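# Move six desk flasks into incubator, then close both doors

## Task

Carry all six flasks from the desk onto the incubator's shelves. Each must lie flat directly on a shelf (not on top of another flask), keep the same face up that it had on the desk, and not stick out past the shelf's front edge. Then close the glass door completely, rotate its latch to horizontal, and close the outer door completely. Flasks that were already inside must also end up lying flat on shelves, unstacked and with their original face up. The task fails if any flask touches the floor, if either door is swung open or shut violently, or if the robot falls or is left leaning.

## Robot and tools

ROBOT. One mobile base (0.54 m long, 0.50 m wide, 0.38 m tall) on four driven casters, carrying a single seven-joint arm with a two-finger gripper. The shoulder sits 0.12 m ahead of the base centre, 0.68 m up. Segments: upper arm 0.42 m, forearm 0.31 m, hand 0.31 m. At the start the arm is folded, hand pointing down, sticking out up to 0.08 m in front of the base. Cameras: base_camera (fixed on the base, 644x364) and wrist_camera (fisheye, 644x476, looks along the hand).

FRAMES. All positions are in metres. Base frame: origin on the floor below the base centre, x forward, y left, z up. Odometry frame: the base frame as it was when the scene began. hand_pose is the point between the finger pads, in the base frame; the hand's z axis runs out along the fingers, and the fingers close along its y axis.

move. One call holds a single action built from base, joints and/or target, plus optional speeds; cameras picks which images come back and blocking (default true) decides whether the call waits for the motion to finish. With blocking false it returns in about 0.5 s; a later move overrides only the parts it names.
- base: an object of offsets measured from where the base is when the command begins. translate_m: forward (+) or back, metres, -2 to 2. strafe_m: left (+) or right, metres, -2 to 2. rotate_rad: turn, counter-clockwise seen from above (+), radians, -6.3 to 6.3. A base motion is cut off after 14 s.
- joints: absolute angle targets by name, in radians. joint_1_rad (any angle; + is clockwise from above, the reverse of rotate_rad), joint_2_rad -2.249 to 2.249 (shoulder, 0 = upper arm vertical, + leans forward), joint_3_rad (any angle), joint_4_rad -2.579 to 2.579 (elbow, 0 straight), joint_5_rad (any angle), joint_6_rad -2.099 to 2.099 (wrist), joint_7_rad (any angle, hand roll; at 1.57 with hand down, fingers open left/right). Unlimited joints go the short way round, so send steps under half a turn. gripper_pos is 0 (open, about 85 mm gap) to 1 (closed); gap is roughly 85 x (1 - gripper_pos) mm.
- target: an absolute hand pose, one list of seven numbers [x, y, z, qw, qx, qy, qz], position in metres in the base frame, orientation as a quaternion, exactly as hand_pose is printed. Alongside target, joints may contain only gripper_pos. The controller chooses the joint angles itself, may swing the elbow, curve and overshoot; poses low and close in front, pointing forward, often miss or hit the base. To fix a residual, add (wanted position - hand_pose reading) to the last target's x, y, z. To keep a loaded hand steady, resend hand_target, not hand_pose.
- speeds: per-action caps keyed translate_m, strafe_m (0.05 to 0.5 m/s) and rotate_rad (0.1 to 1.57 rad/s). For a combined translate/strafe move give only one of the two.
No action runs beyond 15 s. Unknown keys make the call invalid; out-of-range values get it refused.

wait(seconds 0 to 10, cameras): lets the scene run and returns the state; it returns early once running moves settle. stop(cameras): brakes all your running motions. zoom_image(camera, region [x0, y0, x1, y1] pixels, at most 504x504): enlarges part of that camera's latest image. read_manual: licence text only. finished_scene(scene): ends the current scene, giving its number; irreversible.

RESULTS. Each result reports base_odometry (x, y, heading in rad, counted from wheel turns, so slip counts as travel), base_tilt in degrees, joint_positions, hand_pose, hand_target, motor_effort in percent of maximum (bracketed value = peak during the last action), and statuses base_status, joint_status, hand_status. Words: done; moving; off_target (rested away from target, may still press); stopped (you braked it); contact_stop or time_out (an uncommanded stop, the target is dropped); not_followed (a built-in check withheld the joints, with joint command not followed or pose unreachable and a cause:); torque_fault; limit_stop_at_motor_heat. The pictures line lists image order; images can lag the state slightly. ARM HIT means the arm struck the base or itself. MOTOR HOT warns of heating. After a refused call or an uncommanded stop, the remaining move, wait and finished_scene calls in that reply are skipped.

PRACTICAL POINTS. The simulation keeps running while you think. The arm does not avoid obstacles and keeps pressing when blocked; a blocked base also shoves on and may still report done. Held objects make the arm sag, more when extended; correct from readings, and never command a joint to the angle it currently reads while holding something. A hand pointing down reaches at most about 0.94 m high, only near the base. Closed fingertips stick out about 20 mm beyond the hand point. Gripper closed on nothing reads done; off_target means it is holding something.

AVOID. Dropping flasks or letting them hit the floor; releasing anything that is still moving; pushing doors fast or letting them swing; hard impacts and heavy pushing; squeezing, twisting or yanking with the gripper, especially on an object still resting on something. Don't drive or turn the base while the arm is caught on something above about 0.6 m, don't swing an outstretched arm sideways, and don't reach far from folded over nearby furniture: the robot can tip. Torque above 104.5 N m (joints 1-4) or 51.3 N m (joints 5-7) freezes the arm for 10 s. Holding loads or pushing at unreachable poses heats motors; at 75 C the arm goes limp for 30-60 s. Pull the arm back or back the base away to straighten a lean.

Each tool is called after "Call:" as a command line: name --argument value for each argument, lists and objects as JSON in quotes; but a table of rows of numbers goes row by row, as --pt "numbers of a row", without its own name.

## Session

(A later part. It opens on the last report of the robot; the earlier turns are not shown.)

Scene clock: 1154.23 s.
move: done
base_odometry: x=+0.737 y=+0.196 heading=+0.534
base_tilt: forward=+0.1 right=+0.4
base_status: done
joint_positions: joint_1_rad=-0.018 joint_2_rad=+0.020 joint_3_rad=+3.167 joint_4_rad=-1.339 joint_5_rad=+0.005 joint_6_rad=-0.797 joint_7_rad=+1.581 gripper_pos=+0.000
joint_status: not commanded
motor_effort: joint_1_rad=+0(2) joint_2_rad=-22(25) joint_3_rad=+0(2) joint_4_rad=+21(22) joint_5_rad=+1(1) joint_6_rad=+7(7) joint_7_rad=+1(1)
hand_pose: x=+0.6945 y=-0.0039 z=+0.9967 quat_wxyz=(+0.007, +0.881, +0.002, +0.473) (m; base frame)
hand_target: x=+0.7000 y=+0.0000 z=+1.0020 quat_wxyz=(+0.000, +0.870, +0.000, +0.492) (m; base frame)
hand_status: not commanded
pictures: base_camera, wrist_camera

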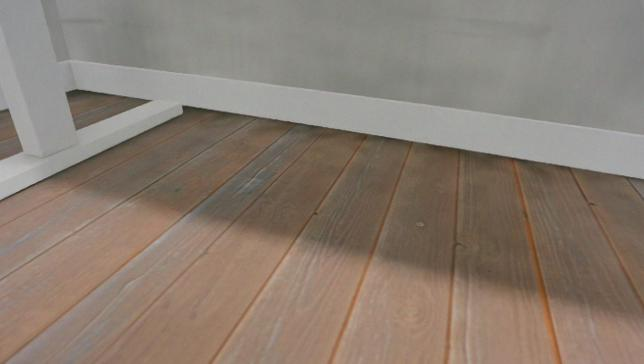

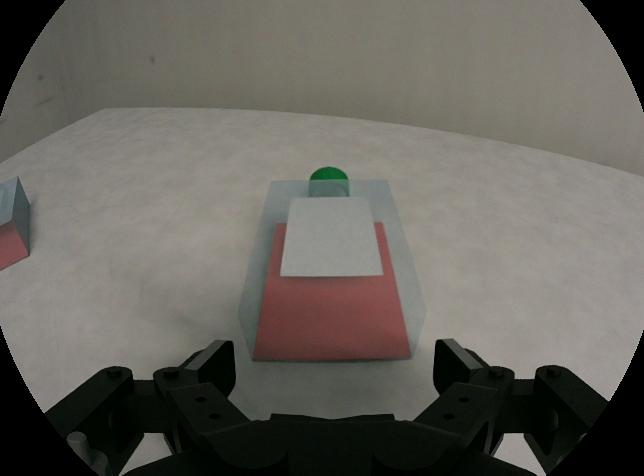

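Call:
move --base '{"translate_m":0.022}' --speeds '{"translate_m":0.1}'

Scene clock: 1156.63 s.
move: done
base_odometry: x=+0.756 y=+0.207 heading=+0.534
base_tilt: forward=+0.1 right=+0.4
base_status: done
joint_positions: joint_1_rad=-0.018 joint_2_rad=+0.024 joint_3_rad=+3.167 joint_4_rad=-1.340 joint_5_rad=+0.005 joint_6_rad=-0.795 joint_7_rad=+1.581 gripper_pos=+0.000
joint_status: not commanded
motor_effort: joint_1_rad=+0(2) joint_2_rad=-23(25) joint_3_rad=+0(2) joint_4_rad=+21(22) joint_5_rad=+1(1) joint_6_rad=+7(8) joint_7_rad=+1(1)
hand_pose: x=+0.6961 y=-0.0039 z=+0.9939 quat_wxyz=(+0.007, +0.882, +0.002, +0.471) (m; base frame)
hand_target: x=+0.7000 y=+0.0000 z=+1.0020 quat_wxyz=(+0.000, +0.870, +0.000, +0.492) (m; base frame)
hand_status: not commanded
pictures: base_camera, wrist_camera

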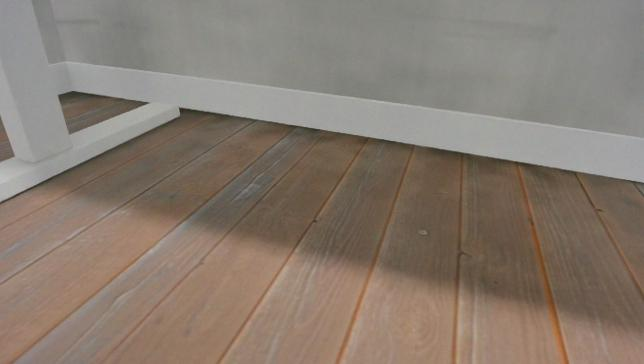

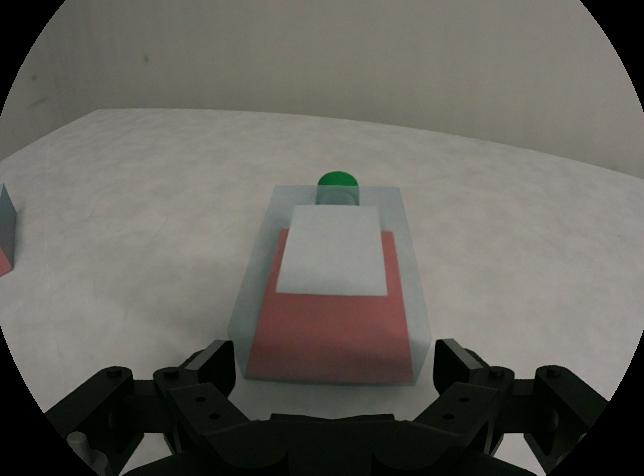

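Call:
move --base '{"translate_m":-0.015,"strafe_m":0.044,"rotate_rad":-0.055}' --speeds '{"translate_m":0.1}'

Scene clock: 1159.97 s.
move: done
base_odometry: x=+0.721 y=+0.238 heading=+0.479
base_tilt: forward=+0.1 right=+0.4
base_status: done
joint_positions: joint_1_rad=-0.021 joint_2_rad=+0.024 joint_3_rad=+3.165 joint_4_rad=-1.340 joint_5_rad=+0.005 joint_6_rad=-0.795 joint_7_rad=+1.581 gripper_pos=+0.000
joint_status: not commanded
motor_effort: joint_1_rad=+0(2) joint_2_rad=-23(25) joint_3_rad=+0(3) joint_4_rad=+21(22) joint_5_rad=+1(1) joint_6_rad=+7(7) joint_7_rad=+1(1)
hand_pose: x=+0.6959 y=-0.0013 z=+0.9943 quat_wxyz=(+0.006, +0.882, +0.004, +0.472) (m; base frame)
hand_target: x=+0.7000 y=+0.0000 z=+1.0020 quat_wxyz=(+0.000, +0.870, +0.000, +0.492) (m; base frame)
hand_status: not commanded
pictures: base_camera, wrist_camera

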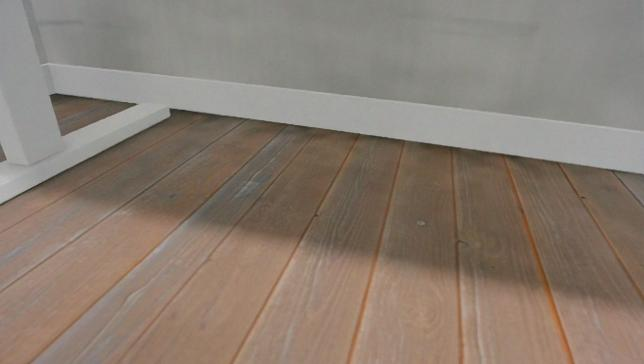

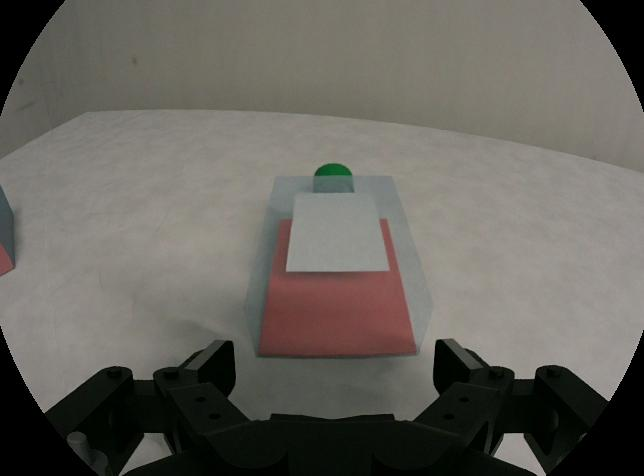

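Call:
move --base '{"translate_m":0.02,"strafe_m":-0.0015}' --speeds '{"translate_m":0.1}'

Scene clock: 1162.63 s.
move: done
base_odometry: x=+0.739 y=+0.246 heading=+0.479
base_tilt: forward=+0.2 right=+0.4
base_status: done
joint_positions: joint_1_rad=-0.021 joint_2_rad=+0.024 joint_3_rad=+3.165 joint_4_rad=-1.341 joint_5_rad=+0.005 joint_6_rad=-0.794 joint_7_rad=+1.581 gripper_pos=+0.000
joint_status: not commanded
motor_effort: joint_1_rad=+0(2) joint_2_rad=-22(26) joint_3_rad=+0(2) joint_4_rad=+21(22) joint_5_rad=+1(1) joint_6_rad=+7(8) joint_7_rad=+1(1)
hand_pose: x=+0.6961 y=-0.0012 z=+0.9940 quat_wxyz=(+0.006, +0.882, +0.004, +0.472) (m; base frame)
hand_target: x=+0.7000 y=+0.0000 z=+1.0020 quat_wxyz=(+0.000, +0.870, +0.000, +0.492) (m; base frame)
hand_status: not commanded
pictures: base_camera, wrist_camera

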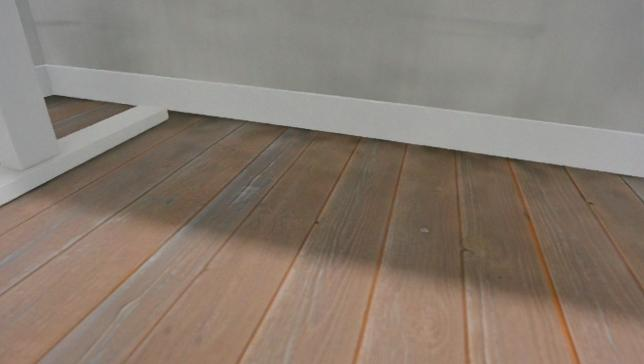

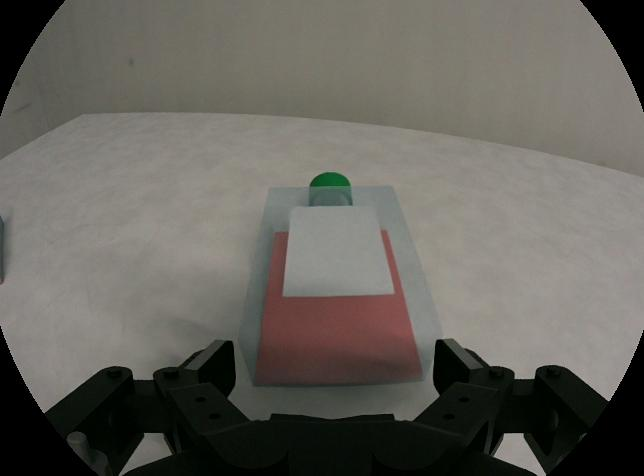

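Call:
move --base '{"translate_m":-0.012,"strafe_m":-0.032,"rotate_rad":0.04}' --speeds '{"translate_m":0.1}'

Scene clock: 1166.03 s.
move: done
base_odometry: x=+0.743 y=+0.212 heading=+0.520
base_tilt: forward=+0.1 right=+0.4
base_status: done
joint_positions: joint_1_rad=-0.019 joint_2_rad=+0.023 joint_3_rad=+3.165 joint_4_rad=-1.341 joint_5_rad=+0.005 joint_6_rad=-0.794 joint_7_rad=+1.581 gripper_pos=+0.000
joint_status: not commanded
motor_effort: joint_1_rad=+0(3) joint_2_rad=-22(24) joint_3_rad=-1(2) joint_4_rad=+21(21) joint_5_rad=+1(2) joint_6_rad=+7(7) joint_7_rad=+0(1)
hand_pose: x=+0.6957 y=-0.0025 z=+0.9947 quat_wxyz=(+0.006, +0.881, +0.003, +0.472) (m; base frame)
hand_target: x=+0.7000 y=+0.0000 z=+1.0020 quat_wxyz=(+0.000, +0.870, +0.000, +0.492) (m; base frame)
hand_status: not commanded
pictures: base_camera, wrist_camera

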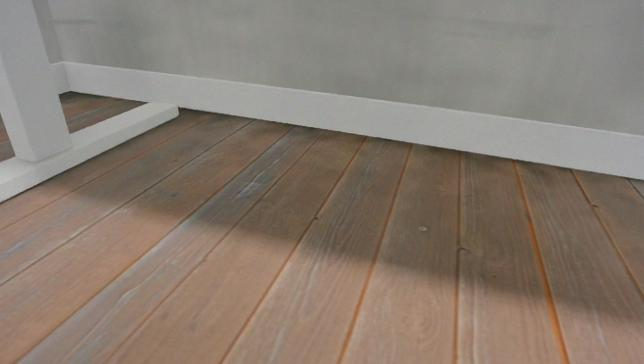

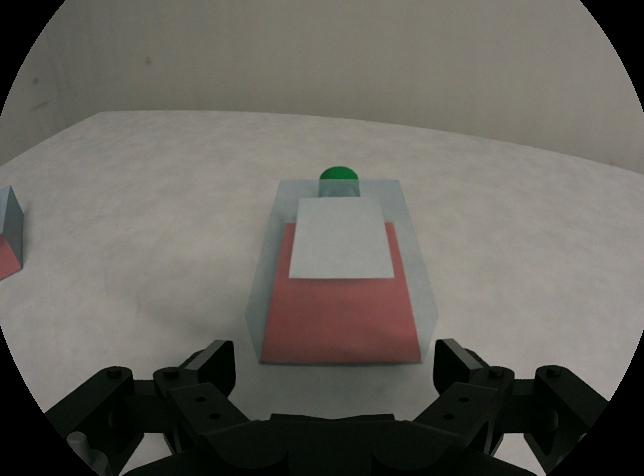

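Call:
move --base '{"translate_m":0.004,"strafe_m":0.0155,"rotate_rad":-0.024}' --speeds '{"translate_m":0.1}'

Scene clock: 1168.90 s.
move: done
base_odometry: x=+0.739 y=+0.228 heading=+0.495
base_tilt: forward=+0.1 right=+0.4
base_status: done
joint_positions: joint_1_rad=-0.019 joint_2_rad=+0.022 joint_3_rad=+3.165 joint_4_rad=-1.341 joint_5_rad=+0.005 joint_6_rad=-0.794 joint_7_rad=+1.581 gripper_pos=+0.000
joint_status: not commanded
motor_effort: joint_1_rad=-1(2) joint_2_rad=-21(25) joint_3_rad=-1(3) joint_4_rad=+21(21) joint_5_rad=+1(1) joint_6_rad=+7(7) joint_7_rad=+1(1)
hand_pose: x=+0.6956 y=-0.0025 z=+0.9950 quat_wxyz=(+0.006, +0.881, +0.003, +0.472) (m; base frame)
hand_target: x=+0.7000 y=+0.0000 z=+1.0020 quat_wxyz=(+0.000, +0.870, +0.000, +0.492) (m; base frame)
hand_status: not commanded
pictures: base_camera, wrist_camera

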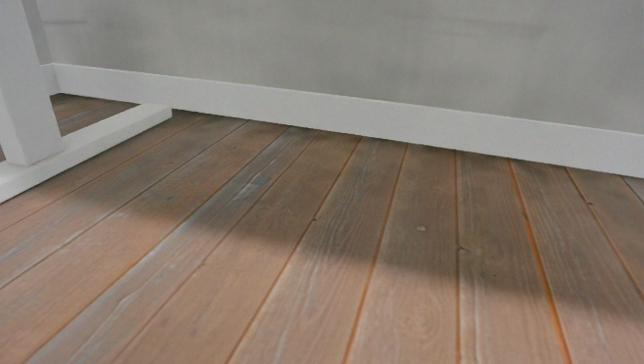

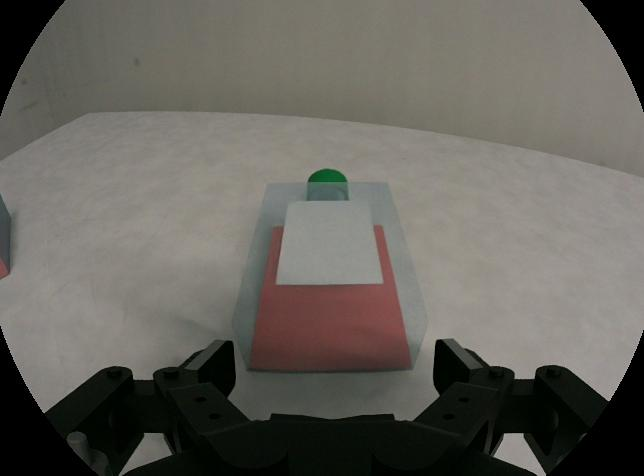

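Call:
move --base '{"strafe_m":0.0028}' --speeds '{"strafe_m":0.05}' --cameras '["wrist_camera"]'

Scene clock: 1171.07 s.
move: done
base_odometry: x=+0.738 y=+0.230 heading=+0.495
base_tilt: forward=+0.2 right=+0.4
base_status: done
joint_positions: joint_1_rad=-0.019 joint_2_rad=+0.022 joint_3_rad=+3.165 joint_4_rad=-1.341 joint_5_rad=+0.005 joint_6_rad=-0.794 joint_7_rad=+1.581 gripper_pos=+0.000
joint_status: not commanded
motor_effort: joint_1_rad=-1(3) joint_2_rad=-22(24) joint_3_rad=-2(3) joint_4_rad=+21(21) joint_5_rad=+0(2) joint_6_rad=+7(8) joint_7_rad=+1(1)
hand_pose: x=+0.6956 y=-0.0022 z=+0.9950 quat_wxyz=(+0.006, +0.881, +0.003, +0.472) (m; base frame)
hand_target: x=+0.7000 y=+0.0000 z=+1.0020 quat_wxyz=(+0.000, +0.870, +0.000, +0.492) (m; base frame)
hand_status: not commanded
pictures: wrist_camera

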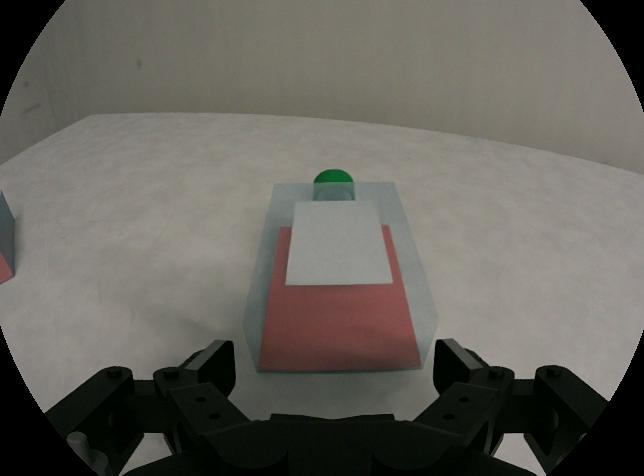

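Call:
move --base '{"strafe_m":-0.002}' --speeds '{"strafe_m":0.05}' --cameras '["wrist_camera"]'

Scene clock: 1173.80 s.
move: done
base_odometry: x=+0.739 y=+0.228 heading=+0.495
base_tilt: forward=+0.2 right=+0.4
base_status: done
joint_positions: joint_1_rad=-0.019 joint_2_rad=+0.022 joint_3_rad=+3.165 joint_4_rad=-1.341 joint_5_rad=+0.005 joint_6_rad=-0.794 joint_7_rad=+1.581 gripper_pos=+0.000
joint_status: not commanded
motor_effort: joint_1_rad=+1(3) joint_2_rad=-22(23) joint_3_rad=+0(4) joint_4_rad=+21(22) joint_5_rad=+1(2) joint_6_rad=+7(7) joint_7_rad=+1(1)
hand_pose: x=+0.6956 y=-0.0023 z=+0.9950 quat_wxyz=(+0.006, +0.881, +0.003, +0.472) (m; base frame)
hand_target: x=+0.7000 y=+0.0000 z=+1.0020 quat_wxyz=(+0.000, +0.870, +0.000, +0.492) (m; base frame)
hand_status: not commanded
pictures: wrist_camera

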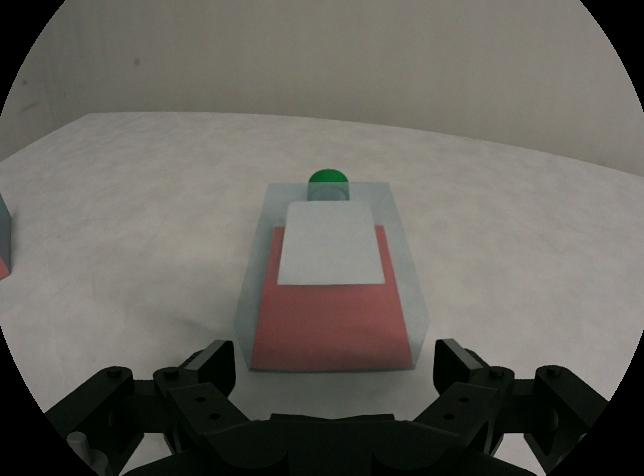

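Call:
move --base '{"strafe_m":0.0013}' --speeds '{"strafe_m":0.05}' --cameras '["wrist_camera"]'

Scene clock: 1175.70 s.
move: done
base_odometry: x=+0.738 y=+0.229 heading=+0.495
base_tilt: forward=+0.1 right=+0.4
base_status: done
joint_positions: joint_1_rad=-0.019 joint_2_rad=+0.022 joint_3_rad=+3.165 joint_4_rad=-1.341 joint_5_rad=+0.005 joint_6_rad=-0.794 joint_7_rad=+1.581 gripper_pos=+0.000
joint_status: not commanded
motor_effort: joint_1_rad=+1(3) joint_2_rad=-23(24) joint_3_rad=+0(3) joint_4_rad=+21(22) joint_5_rad=+1(1) joint_6_rad=+7(7) joint_7_rad=+1(1)
hand_pose: x=+0.6956 y=-0.0021 z=+0.9950 quat_wxyz=(+0.006, +0.881, +0.003, +0.472) (m; base frame)
hand_target: x=+0.7000 y=+0.0000 z=+1.0020 quat_wxyz=(+0.000, +0.870, +0.000, +0.492) (m; base frame)
hand_status: not commanded
pictures: wrist_camera

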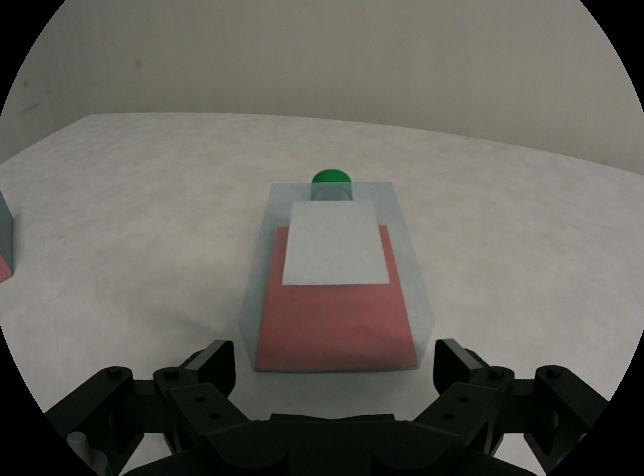

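Near (239,434)=336. Go.

Call:
move --base '{"translate_m":0.02}' --speeds '{"translate_m":0.06}' --cameras '["wrist_camera"]'

Scene clock: 1177.70 s.
move: done
base_odometry: x=+0.756 y=+0.239 heading=+0.496
base_tilt: forward=+0.2 right=+0.4
base_status: done
joint_positions: joint_1_rad=-0.019 joint_2_rad=+0.022 joint_3_rad=+3.165 joint_4_rad=-1.341 joint_5_rad=+0.005 joint_6_rad=-0.794 joint_7_rad=+1.581 gripper_pos=+0.000
joint_status: not commanded
motor_effort: joint_1_rad=+0(1) joint_2_rad=-22(26) joint_3_rad=+0(1) joint_4_rad=+21(22) joint_5_rad=+1(1) joint_6_rad=+7(7) joint_7_rad=+0(1)
hand_pose: x=+0.6954 y=-0.0021 z=+0.9954 quat_wxyz=(+0.006, +0.881, +0.003, +0.473) (m; base frame)
hand_target: x=+0.7000 y=+0.0000 z=+1.0020 quat_wxyz=(+0.000, +0.870, +0.000, +0.492) (m; base frame)
hand_status: not commanded
pictures: wrist_camera

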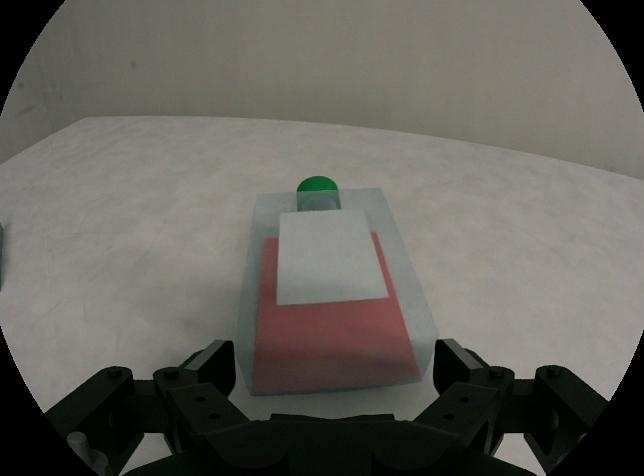

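Call:
move --base '{"translate_m":-0.01,"strafe_m":-0.047,"rotate_rad":0.062}' --speeds '{"translate_m":0.1}' --cameras '["wrist_camera"]'

Scene clock: 1181.67 s.
move: done
base_odometry: x=+0.769 y=+0.193 heading=+0.558
base_tilt: forward=+0.1 right=+0.4
base_status: done
joint_positions: joint_1_rad=-0.018 joint_2_rad=+0.022 joint_3_rad=+3.165 joint_4_rad=-1.341 joint_5_rad=+0.005 joint_6_rad=-0.794 joint_7_rad=+1.581 gripper_pos=+0.000
joint_status: not commanded
motor_effort: joint_1_rad=-1(2) joint_2_rad=-22(26) joint_3_rad=-1(2) joint_4_rad=+21(22) joint_5_rad=+1(2) joint_6_rad=+7(7) joint_7_rad=+1(1)
hand_pose: x=+0.6955 y=-0.0029 z=+0.9952 quat_wxyz=(+0.006, +0.881, +0.003, +0.473) (m; base frame)
hand_target: x=+0.7000 y=+0.0000 z=+1.0020 quat_wxyz=(+0.000, +0.870, +0.000, +0.492) (m; base frame)
hand_status: not commanded
pictures: wrist_camera

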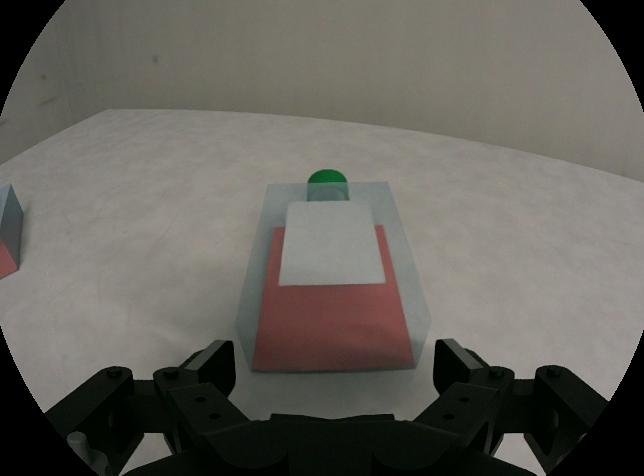

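Call:
move --base '{"translate_m":0.02}' --speeds '{"translate_m":0.06}' --cameras '["wrist_camera"]'

Scene clock: 1183.93 s.
move: done
base_odometry: x=+0.787 y=+0.203 heading=+0.558
base_tilt: forward=+0.1 right=+0.4
base_status: done
joint_positions: joint_1_rad=-0.018 joint_2_rad=+0.021 joint_3_rad=+3.165 joint_4_rad=-1.341 joint_5_rad=+0.005 joint_6_rad=-0.794 joint_7_rad=+1.581 gripper_pos=+0.000
joint_status: not commanded
motor_effort: joint_1_rad=+0(1) joint_2_rad=-22(25) joint_3_rad=-1(1) joint_4_rad=+21(22) joint_5_rad=+1(1) joint_6_rad=+7(8) joint_7_rad=+1(1)
hand_pose: x=+0.6952 y=-0.0029 z=+0.9957 quat_wxyz=(+0.006, +0.881, +0.003, +0.473) (m; base frame)
hand_target: x=+0.7000 y=+0.0000 z=+1.0020 quat_wxyz=(+0.000, +0.870, +0.000, +0.492) (m; base frame)
hand_status: not commanded
pictures: wrist_camera

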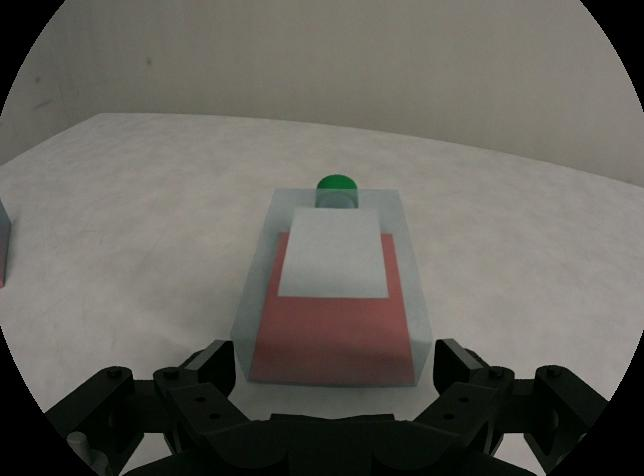

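Call:
move --base '{"translate_m":-0.004,"strafe_m":0.038,"rotate_rad":-0.047}' --speeds '{"translate_m":0.1}' --cameras '["wrist_camera"]'

Scene clock: 1186.93 s.
move: done
base_odometry: x=+0.763 y=+0.233 heading=+0.510
base_tilt: forward=+0.1 right=+0.4
base_status: done
joint_positions: joint_1_rad=-0.021 joint_2_rad=+0.021 joint_3_rad=+3.164 joint_4_rad=-1.341 joint_5_rad=+0.005 joint_6_rad=-0.794 joint_7_rad=+1.581 gripper_pos=+0.000
joint_status: not commanded
motor_effort: joint_1_rad=+0(2) joint_2_rad=-22(24) joint_3_rad=-1(2) joint_4_rad=+21(22) joint_5_rad=+1(1) joint_6_rad=+7(8) joint_7_rad=+0(1)
hand_pose: x=+0.6952 y=-0.0002 z=+0.9958 quat_wxyz=(+0.005, +0.881, +0.005, +0.473) (m; base frame)
hand_target: x=+0.7000 y=+0.0000 z=+1.0020 quat_wxyz=(+0.000, +0.870, +0.000, +0.492) (m; base frame)
hand_status: not commanded
pictures: wrist_camera

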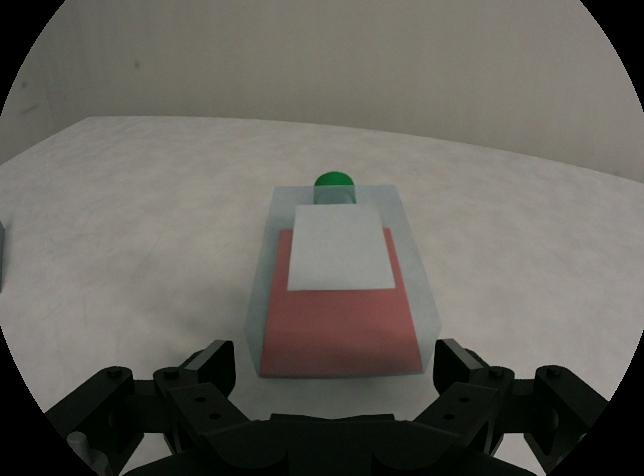

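Call:
move --base '{"strafe_m":-0.0028}' --speeds '{"strafe_m":0.05}' --cameras '["wrist_camera"]'

Scene clock: 1188.93 s.
move: done
base_odometry: x=+0.765 y=+0.231 heading=+0.511
base_tilt: forward=+0.1 right=+0.4
base_status: done
joint_positions: joint_1_rad=-0.021 joint_2_rad=+0.021 joint_3_rad=+3.164 joint_4_rad=-1.341 joint_5_rad=+0.005 joint_6_rad=-0.794 joint_7_rad=+1.581 gripper_pos=+0.000
joint_status: not commanded
motor_effort: joint_1_rad=+0(3) joint_2_rad=-22(26) joint_3_rad=-1(3) joint_4_rad=+21(22) joint_5_rad=+1(1) joint_6_rad=+7(7) joint_7_rad=+1(1)
hand_pose: x=+0.6951 y=-0.0006 z=+0.9959 quat_wxyz=(+0.005, +0.881, +0.005, +0.473) (m; base frame)
hand_target: x=+0.7000 y=+0.0000 z=+1.0020 quat_wxyz=(+0.000, +0.870, +0.000, +0.492) (m; base frame)
hand_status: not commanded
pictures: wrist_camera

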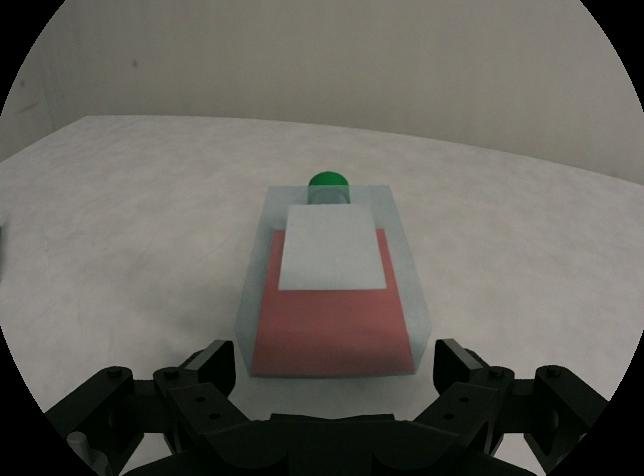

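Call:
move --base '{"strafe_m":0.0007}' --speeds '{"strafe_m":0.05}' --cameras '["wrist_camera"]'

Scene clock: 1190.83 s.
move: done
base_odometry: x=+0.764 y=+0.232 heading=+0.511
base_tilt: forward=+0.1 right=+0.4
base_status: done
joint_positions: joint_1_rad=-0.021 joint_2_rad=+0.021 joint_3_rad=+3.164 joint_4_rad=-1.341 joint_5_rad=+0.005 joint_6_rad=-0.794 joint_7_rad=+1.581 gripper_pos=+0.000
joint_status: not commanded
motor_effort: joint_1_rad=+0(3) joint_2_rad=-22(23) joint_3_rad=+0(3) joint_4_rad=+21(21) joint_5_rad=+1(2) joint_6_rad=+7(7) joint_7_rad=+1(1)
hand_pose: x=+0.6951 y=-0.0007 z=+0.9959 quat_wxyz=(+0.006, +0.881, +0.005, +0.473) (m; base frame)
hand_target: x=+0.7000 y=+0.0000 z=+1.0020 quat_wxyz=(+0.000, +0.870, +0.000, +0.492) (m; base frame)
hand_status: not commanded
pictures: wrist_camera

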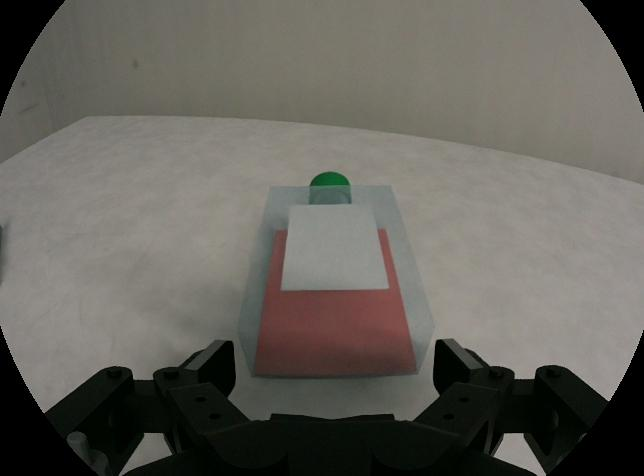

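Call:
move --base '{"translate_m":0.02}' --speeds '{"translate_m":0.06}' --cameras '["wrist_camera"]'

Scene clock: 1192.93 s.
move: done
base_odometry: x=+0.782 y=+0.242 heading=+0.511
base_tilt: forward=+0.1 right=+0.4
base_status: done
joint_positions: joint_1_rad=-0.021 joint_2_rad=+0.020 joint_3_rad=+3.164 joint_4_rad=-1.341 joint_5_rad=+0.005 joint_6_rad=-0.793 joint_7_rad=+1.581 gripper_pos=+0.000
joint_status: not commanded
motor_effort: joint_1_rad=+0(1) joint_2_rad=-22(25) joint_3_rad=+0(2) joint_4_rad=+20(22) joint_5_rad=+1(1) joint_6_rad=+7(8) joint_7_rad=+1(1)
hand_pose: x=+0.6951 y=-0.0007 z=+0.9961 quat_wxyz=(+0.006, +0.881, +0.005, +0.474) (m; base frame)
hand_target: x=+0.7000 y=+0.0000 z=+1.0020 quat_wxyz=(+0.000, +0.870, +0.000, +0.492) (m; base frame)
hand_status: not commanded
pictures: wrist_camera

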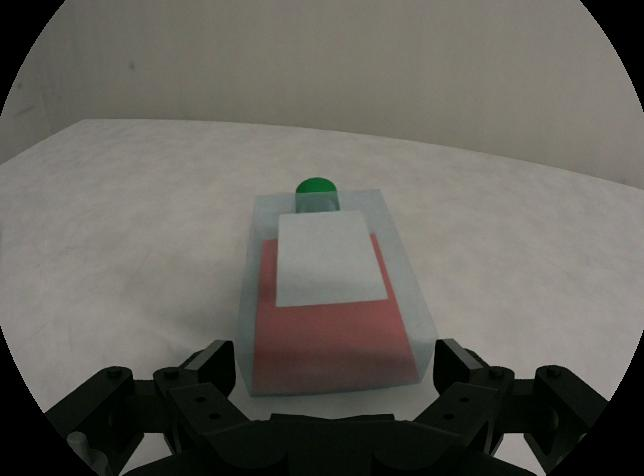

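Call:
move --base '{"translate_m":-0.01,"strafe_m":-0.046,"rotate_rad":0.062}' --speeds '{"translate_m":0.1}' --cameras '["wrist_camera"]'

Scene clock: 1199.57 s.
move: done
base_odometry: x=+0.796 y=+0.197 heading=+0.573
base_tilt: forward=+0.1 right=+0.4
base_status: done
joint_positions: joint_1_rad=-0.018 joint_2_rad=+0.020 joint_3_rad=+3.166 joint_4_rad=-1.341 joint_5_rad=+0.005 joint_6_rad=-0.793 joint_7_rad=+1.581 gripper_pos=+0.000
joint_status: not commanded
motor_effort: joint_1_rad=+0(2) joint_2_rad=-23(24) joint_3_rad=+0(2) joint_4_rad=+21(21) joint_5_rad=+1(2) joint_6_rad=+7(7) joint_7_rad=+1(1)
hand_pose: x=+0.6950 y=-0.0031 z=+0.9961 quat_wxyz=(+0.007, +0.881, +0.003, +0.474) (m; base frame)
hand_target: x=+0.7000 y=+0.0000 z=+1.0020 quat_wxyz=(+0.000, +0.870, +0.000, +0.492) (m; base frame)
hand_status: not commanded
pictures: wrist_camera

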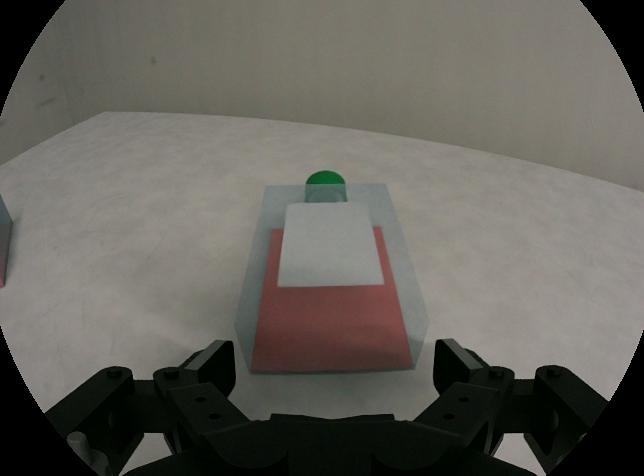

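Call:
move --base '{"strafe_m":0.0008}' --speeds '{"strafe_m":0.05}' --cameras '["wrist_camera"]'

Call:
zoom_image --camera "wrist_camera" --region '[200, 150, 470, 400]'

Scene clock: 1202.27 s.
move: done
base_odometry: x=+0.795 y=+0.198 heading=+0.574
base_tilt: forward=+0.1 right=+0.4
base_status: done
joint_positions: joint_1_rad=-0.018 joint_2_rad=+0.020 joint_3_rad=+3.166 joint_4_rad=-1.341 joint_5_rad=+0.005 joint_6_rad=-0.793 joint_7_rad=+1.581 gripper_pos=+0.000
joint_status: not commanded
motor_effort: joint_1_rad=+0(2) joint_2_rad=-23(24) joint_3_rad=-1(2) joint_4_rad=+21(22) joint_5_rad=+0(1) joint_6_rad=+7(7) joint_7_rad=+0(1)
hand_pose: x=+0.6950 y=-0.0031 z=+0.9961 quat_wxyz=(+0.007, +0.881, +0.003, +0.474) (m; base frame)
hand_target: x=+0.7000 y=+0.0000 z=+1.0020 quat_wxyz=(+0.000, +0.870, +0.000, +0.492) (m; base frame)
hand_status: not commanded
pictures: wrist_camera

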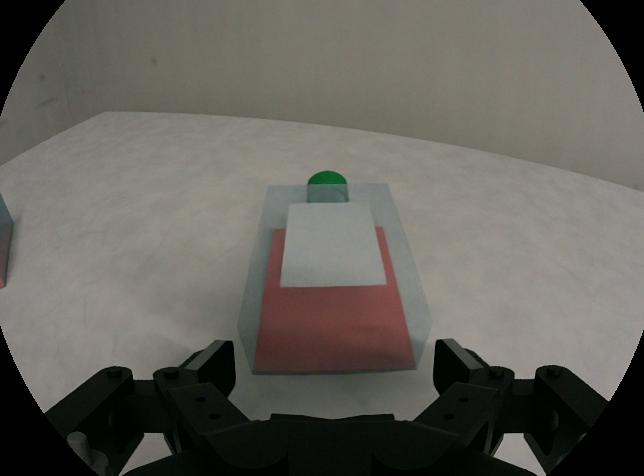

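Scaled by 1.867.

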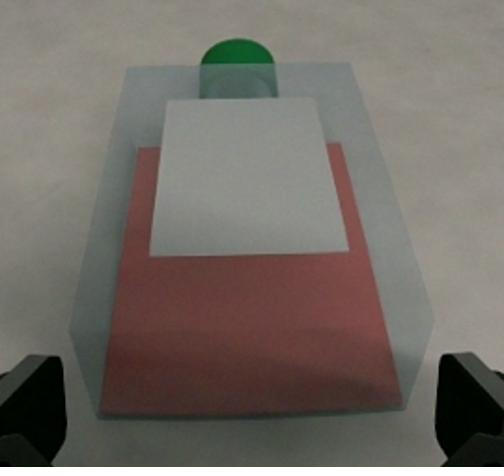

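Call:
move --base '{"translate_m":0.02}' --speeds '{"translate_m":0.06}' --cameras '["wrist_camera"]'

Scene clock: 1205.03 s.
move: done
base_odometry: x=+0.813 y=+0.208 heading=+0.573
base_tilt: forward=+0.2 right=+0.4
base_status: done
joint_positions: joint_1_rad=-0.018 joint_2_rad=+0.020 joint_3_rad=+3.166 joint_4_rad=-1.341 joint_5_rad=+0.005 joint_6_rad=-0.793 joint_7_rad=+1.581 gripper_pos=+0.000
joint_status: not commanded
motor_effort: joint_1_rad=-1(1) joint_2_rad=-22(26) joint_3_rad=-1(1) joint_4_rad=+21(22) joint_5_rad=+1(1) joint_6_rad=+7(8) joint_7_rad=+1(1)
hand_pose: x=+0.6950 y=-0.0031 z=+0.9963 quat_wxyz=(+0.007, +0.881, +0.003, +0.474) (m; base frame)
hand_target: x=+0.7000 y=+0.0000 z=+1.0020 quat_wxyz=(+0.000, +0.870, +0.000, +0.492) (m; base frame)
hand_status: not commanded
pictures: wrist_camera

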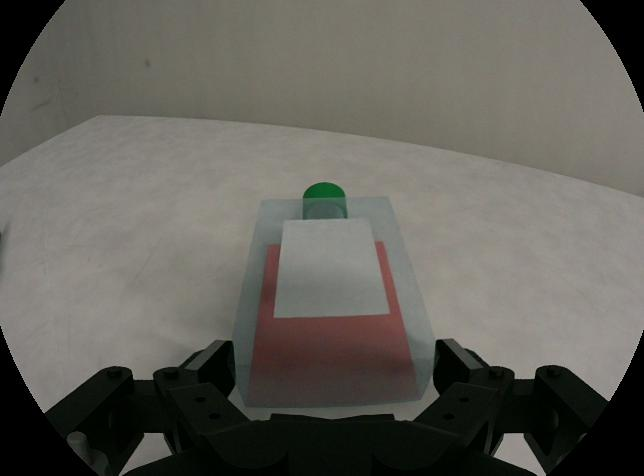

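Call:
move --base '{"translate_m":0.01}' --speeds '{"translate_m":0.06}' --cameras '[]'

Call:
move --joints '{"gripper_pos":0.15}' --cameras '["wrist_camera"]'

Scene clock: 1208.67 s.
move: done
base_odometry: x=+0.821 y=+0.213 heading=+0.573
base_tilt: forward=+0.1 right=+0.4
base_status: done
joint_positions: joint_1_rad=-0.018 joint_2_rad=+0.022 joint_3_rad=+3.166 joint_4_rad=-1.341 joint_5_rad=+0.005 joint_6_rad=-0.793 joint_7_rad=+1.581 gripper_pos=+0.000
joint_status: not commanded
motor_effort: joint_1_rad=+0(1) joint_2_rad=-23(26) joint_3_rad=+0(2) joint_4_rad=+21(21) joint_5_rad=+1(1) joint_6_rad=+7(8) joint_7_rad=+1(1)
hand_pose: x=+0.6958 y=-0.0031 z=+0.9950 quat_wxyz=(+0.007, +0.881, +0.003, +0.473) (m; base frame)
hand_target: x=+0.7000 y=+0.0000 z=+1.0020 quat_wxyz=(+0.000, +0.870, +0.000, +0.492) (m; base frame)
hand_status: not commanded
pictures: none
No camera images: "cameras" was empty.

Scene clock: 1209.23 s.
move: off_target
base_odometry: x=+0.821 y=+0.213 heading=+0.573
base_tilt: forward=+0.1 right=+0.4
base_status: not commanded
joint_positions: joint_1_rad=-0.018 joint_2_rad=+0.021 joint_3_rad=+3.166 joint_4_rad=-1.342 joint_5_rad=+0.005 joint_6_rad=-0.791 joint_7_rad=+1.581 gripper_pos=+0.058
joint_status: gripper_pos off_target (ended at +0.058, target +0.150)
motor_effort: joint_1_rad=+0(0) joint_2_rad=-22(24) joint_3_rad=+0(1) joint_4_rad=+20(22) joint_5_rad=+1(1) joint_6_rad=+7(8) joint_7_rad=+0(1)
hand_pose: x=+0.6956 y=-0.0031 z=+0.9962 quat_wxyz=(+0.007, +0.880, +0.003, +0.474) (m; base frame)
hand_target: x=+0.7000 y=+0.0000 z=+1.0020 quat_wxyz=(+0.000, +0.870, +0.000, +0.492) (m; base frame)
hand_status: not commanded
pictures: wrist_camera

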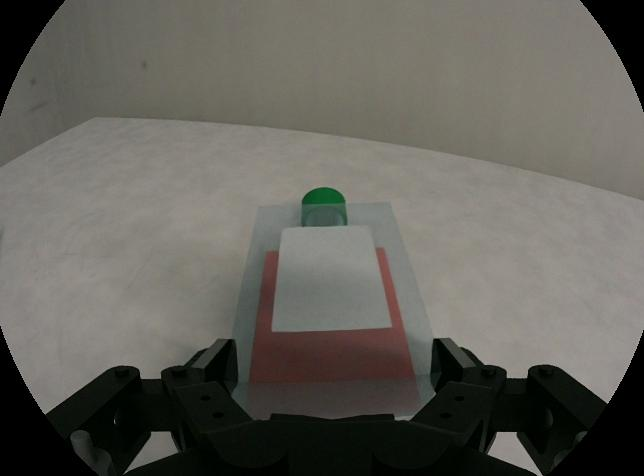

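Call:
move --joints '{"gripper_pos":0.6}' --cameras '[]'

Call:
move --target '[0.68,0,1.07,0,0.870,0,0.492]' --cameras '[]'

Call:
move --base '{"translate_m":-1.234,"strafe_m":0.153}' --speeds '{"translate_m":0.4}' --cameras '[]'

Call:
move --base '{"rotate_rad":-2.06}' --speeds '{"rotate_rad":1.0}'

Scene clock: 1214.97 s.
move: off_target
base_odometry: x=+0.821 y=+0.213 heading=+0.573
base_tilt: forward=+0.1 right=+0.4
base_status: not commanded
joint_positions: joint_1_rad=-0.018 joint_2_rad=+0.021 joint_3_rad=+3.166 joint_4_rad=-1.342 joint_5_rad=+0.005 joint_6_rad=-0.791 joint_7_rad=+1.581 gripper_pos=+0.058
joint_status: gripper_pos off_target (ended at +0.058, target +0.600)
motor_effort: joint_1_rad=+0(0) joint_2_rad=-22(22) joint_3_rad=+0(1) joint_4_rad=+20(21) joint_5_rad=+1(1) joint_6_rad=+7(7) joint_7_rad=+1(1)
hand_pose: x=+0.6956 y=-0.0031 z=+0.9962 quat_wxyz=(+0.007, +0.880, +0.003, +0.474) (m; base frame)
hand_target: x=+0.7000 y=+0.0000 z=+1.0020 quat_wxyz=(+0.000, +0.870, +0.000, +0.492) (m; base frame)
hand_status: not commanded
pictures: none
No camera images: "cameras" was empty.

Scene clock: 1216.23 s.
move: done
base_odometry: x=+0.821 y=+0.213 heading=+0.573
base_tilt: forward=+0.1 right=+0.4
base_status: not commanded
joint_positions: joint_1_rad=-0.018 joint_2_rad=+0.023 joint_3_rad=+3.166 joint_4_rad=-1.149 joint_5_rad=+0.005 joint_6_rad=-0.892 joint_7_rad=+1.581 gripper_pos=+0.058
joint_status: not commanded
motor_effort: joint_1_rad=+0(1) joint_2_rad=-23(25) joint_3_rad=+0(1) joint_4_rad=+21(23) joint_5_rad=+1(2) joint_6_rad=+8(8) joint_7_rad=+1(1)
hand_pose: x=+0.6929 y=-0.0032 z=+1.0773 quat_wxyz=(+0.007, +0.858, +0.002, +0.513) (m; base frame)
hand_target: x=+0.6800 y=+0.0000 z=+1.0699 quat_wxyz=(+0.000, +0.870, +0.000, +0.492) (m; base frame)
hand_status: done (0.015 m and 2.9 deg from the pose sent, 0.075 m and 2.5 deg at the start)
pictures: none
No camera images: "cameras" was empty.

Scene clock: 1220.43 s.
move: done
base_odometry: x=-0.299 y=-0.327 heading=+0.573
base_tilt: forward=+0.1 right=+0.4
base_status: done
joint_positions: joint_1_rad=-0.018 joint_2_rad=+0.025 joint_3_rad=+3.166 joint_4_rad=-1.148 joint_5_rad=+0.005 joint_6_rad=-0.896 joint_7_rad=+1.581 gripper_pos=+0.058
joint_status: not commanded
motor_effort: joint_1_rad=+0(2) joint_2_rad=-23(26) joint_3_rad=-1(2) joint_4_rad=+21(22) joint_5_rad=+1(1) joint_6_rad=+8(9) joint_7_rad=+1(1)
hand_pose: x=+0.6930 y=-0.0031 z=+1.0754 quat_wxyz=(+0.007, +0.860, +0.002, +0.511) (m; base frame)
hand_target: x=+0.6800 y=+0.0000 z=+1.0699 quat_wxyz=(+0.000, +0.870, +0.000, +0.492) (m; base frame)
hand_status: not commanded
pictures: none
No camera images: "cameras" was empty.

Scene clock: 1223.43 s.
move: done
base_odometry: x=-0.299 y=-0.327 heading=-1.485
base_tilt: forward=+0.1 right=+0.4
base_status: done
joint_positions: joint_1_rad=-0.019 joint_2_rad=+0.025 joint_3_rad=+3.169 joint_4_rad=-1.148 joint_5_rad=+0.005 joint_6_rad=-0.896 joint_7_rad=+1.581 gripper_pos=+0.058
joint_status: not commanded
motor_effort: joint_1_rad=+0(3) joint_2_rad=-22(25) joint_3_rad=+0(3) joint_4_rad=+21(22) joint_5_rad=+1(2) joint_6_rad=+8(9) joint_7_rad=+0(1)
hand_pose: x=+0.6931 y=-0.0045 z=+1.0753 quat_wxyz=(+0.008, +0.860, +0.001, +0.511) (m; base frame)
hand_target: x=+0.6800 y=+0.0000 z=+1.0699 quat_wxyz=(+0.000, +0.870, +0.000, +0.492) (m; base frame)
hand_status: not commanded
pictures: base_camera, wrist_camera

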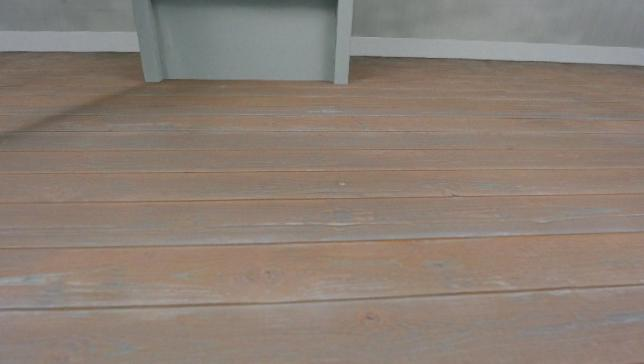

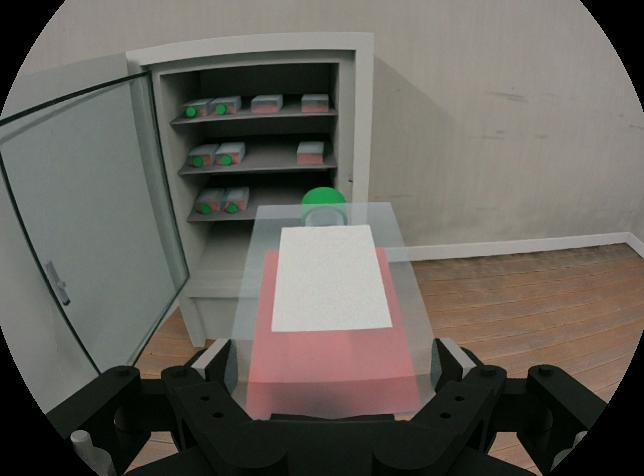

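Call:
move --base '{"translate_m":0.79,"strafe_m":0.19}' --speeds '{"translate_m":0.35}' --target '[0.68,0,0.89,0,0.870,0,0.492]'

Scene clock: 1228.73 s.
move: done
base_odometry: x=-0.042 y=-1.098 heading=-1.486
base_tilt: forward=+0.1 right=+0.4
base_status: done
joint_positions: joint_1_rad=-0.019 joint_2_rad=-0.015 joint_3_rad=+3.169 joint_4_rad=-1.748 joint_5_rad=+0.005 joint_6_rad=-0.448 joint_7_rad=+1.581 gripper_pos=+0.058
joint_status: not commanded
motor_effort: joint_1_rad=+0(1) joint_2_rad=-22(25) joint_3_rad=+0(1) joint_4_rad=+22(23) joint_5_rad=+1(1) joint_6_rad=+8(8) joint_7_rad=+1(1)
hand_pose: x=+0.6783 y=-0.0041 z=+0.8732 quat_wxyz=(+0.006, +0.887, +0.002, +0.462) (m; base frame)
hand_target: x=+0.6800 y=+0.0000 z=+0.8900 quat_wxyz=(+0.000, +0.870, +0.000, +0.492) (m; base frame)
hand_status: done (0.017 m and 4.0 deg from the pose sent, 0.186 m and 2.6 deg at the start)
pictures: base_camera, wrist_camera

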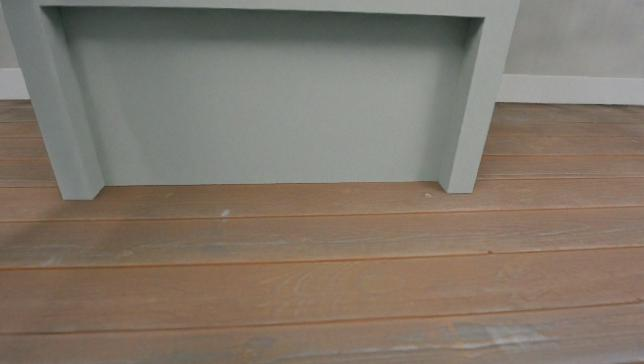

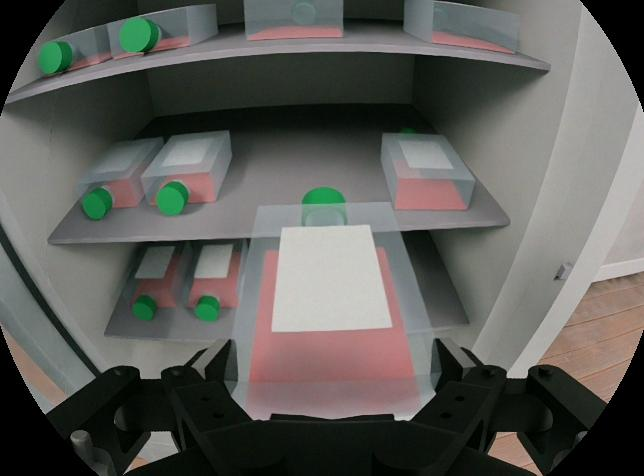

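Call:
move --base '{"translate_m":0.125,"strafe_m":0.016}' --speeds '{"translate_m":0.2}' --cameras '[]'

Call:
move --target '[0.68,0,0.85,0,0.870,0,0.492]'

Call:
move --base '{"translate_m":0.06}' --speeds '{"translate_m":0.1}'

Scene clock: 1234.40 s.
move: done
base_odometry: x=-0.015 y=-1.221 heading=-1.486
base_tilt: forward=+0.1 right=+0.4
base_status: done
joint_positions: joint_1_rad=-0.019 joint_2_rad=-0.023 joint_3_rad=+3.169 joint_4_rad=-1.750 joint_5_rad=+0.005 joint_6_rad=-0.447 joint_7_rad=+1.581 gripper_pos=+0.058
joint_status: not commanded
motor_effort: joint_1_rad=+0(1) joint_2_rad=-21(25) joint_3_rad=+0(2) joint_4_rad=+22(23) joint_5_rad=+1(1) joint_6_rad=+8(8) joint_7_rad=+0(1)
hand_pose: x=+0.6766 y=-0.0042 z=+0.8774 quat_wxyz=(+0.006, +0.885, +0.002, +0.466) (m; base frame)
hand_target: x=+0.6800 y=+0.0000 z=+0.8900 quat_wxyz=(+0.000, +0.870, +0.000, +0.492) (m; base frame)
hand_status: not commanded
pictures: none
No camera images: "cameras" was empty.

Scene clock: 1235.67 s.
move: done
base_odometry: x=-0.015 y=-1.221 heading=-1.486
base_tilt: forward=+0.1 right=+0.4
base_status: not commanded
joint_positions: joint_1_rad=-0.019 joint_2_rad=-0.013 joint_3_rad=+3.169 joint_4_rad=-1.862 joint_5_rad=+0.005 joint_6_rad=-0.320 joint_7_rad=+1.581 gripper_pos=+0.058
joint_status: not commanded
motor_effort: joint_1_rad=+0(1) joint_2_rad=-22(23) joint_3_rad=-1(1) joint_4_rad=+22(22) joint_5_rad=+1(1) joint_6_rad=+7(8) joint_7_rad=+1(1)
hand_pose: x=+0.6735 y=-0.0039 z=+0.8414 quat_wxyz=(+0.006, +0.884, +0.002, +0.468) (m; base frame)
hand_target: x=+0.6800 y=+0.0000 z=+0.8500 quat_wxyz=(+0.000, +0.870, +0.000, +0.492) (m; base frame)
hand_status: done (0.011 m and 3.3 deg from the pose sent, 0.028 m and 3.6 deg at the start)
pictures: base_camera, wrist_camera

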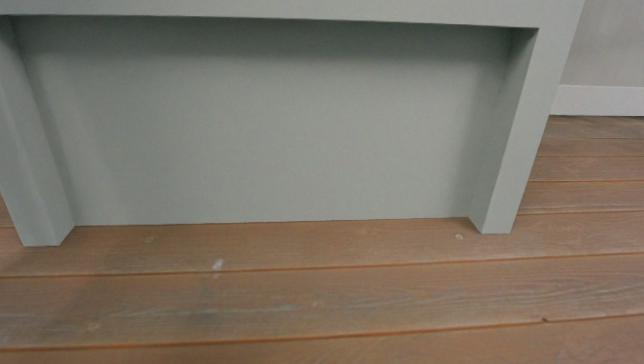

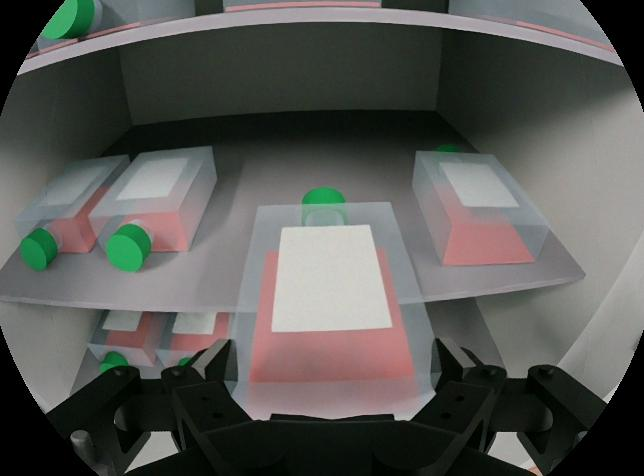

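Scene clock: 1236.83 s.
move: done
base_odometry: x=-0.010 y=-1.281 heading=-1.485
base_tilt: forward=+0.1 right=+0.4
base_status: done
joint_positions: joint_1_rad=-0.019 joint_2_rad=-0.007 joint_3_rad=+3.169 joint_4_rad=-1.862 joint_5_rad=+0.005 joint_6_rad=-0.315 joint_7_rad=+1.581 gripper_pos=+0.058
joint_status: not commanded
motor_effort: joint_1_rad=+0(1) joint_2_rad=-21(24) joint_3_rad=+0(1) joint_4_rad=+21(22) joint_5_rad=+1(2) joint_6_rad=+7(8) joint_7_rad=+1(1)
hand_pose: x=+0.6752 y=-0.0039 z=+0.8388 quat_wxyz=(+0.006, +0.884, +0.003, +0.467) (m; base frame)
hand_target: x=+0.6800 y=+0.0000 z=+0.8500 quat_wxyz=(+0.000, +0.870, +0.000, +0.492) (m; base frame)
hand_status: not commanded
pictures: base_camera, wrist_camera

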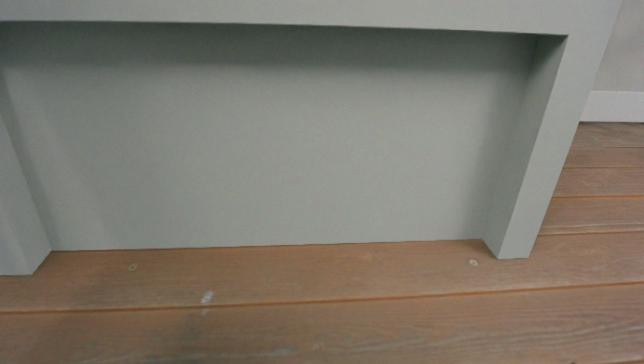

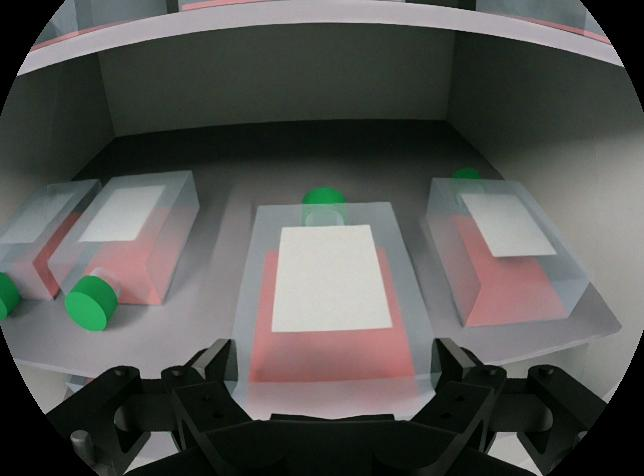

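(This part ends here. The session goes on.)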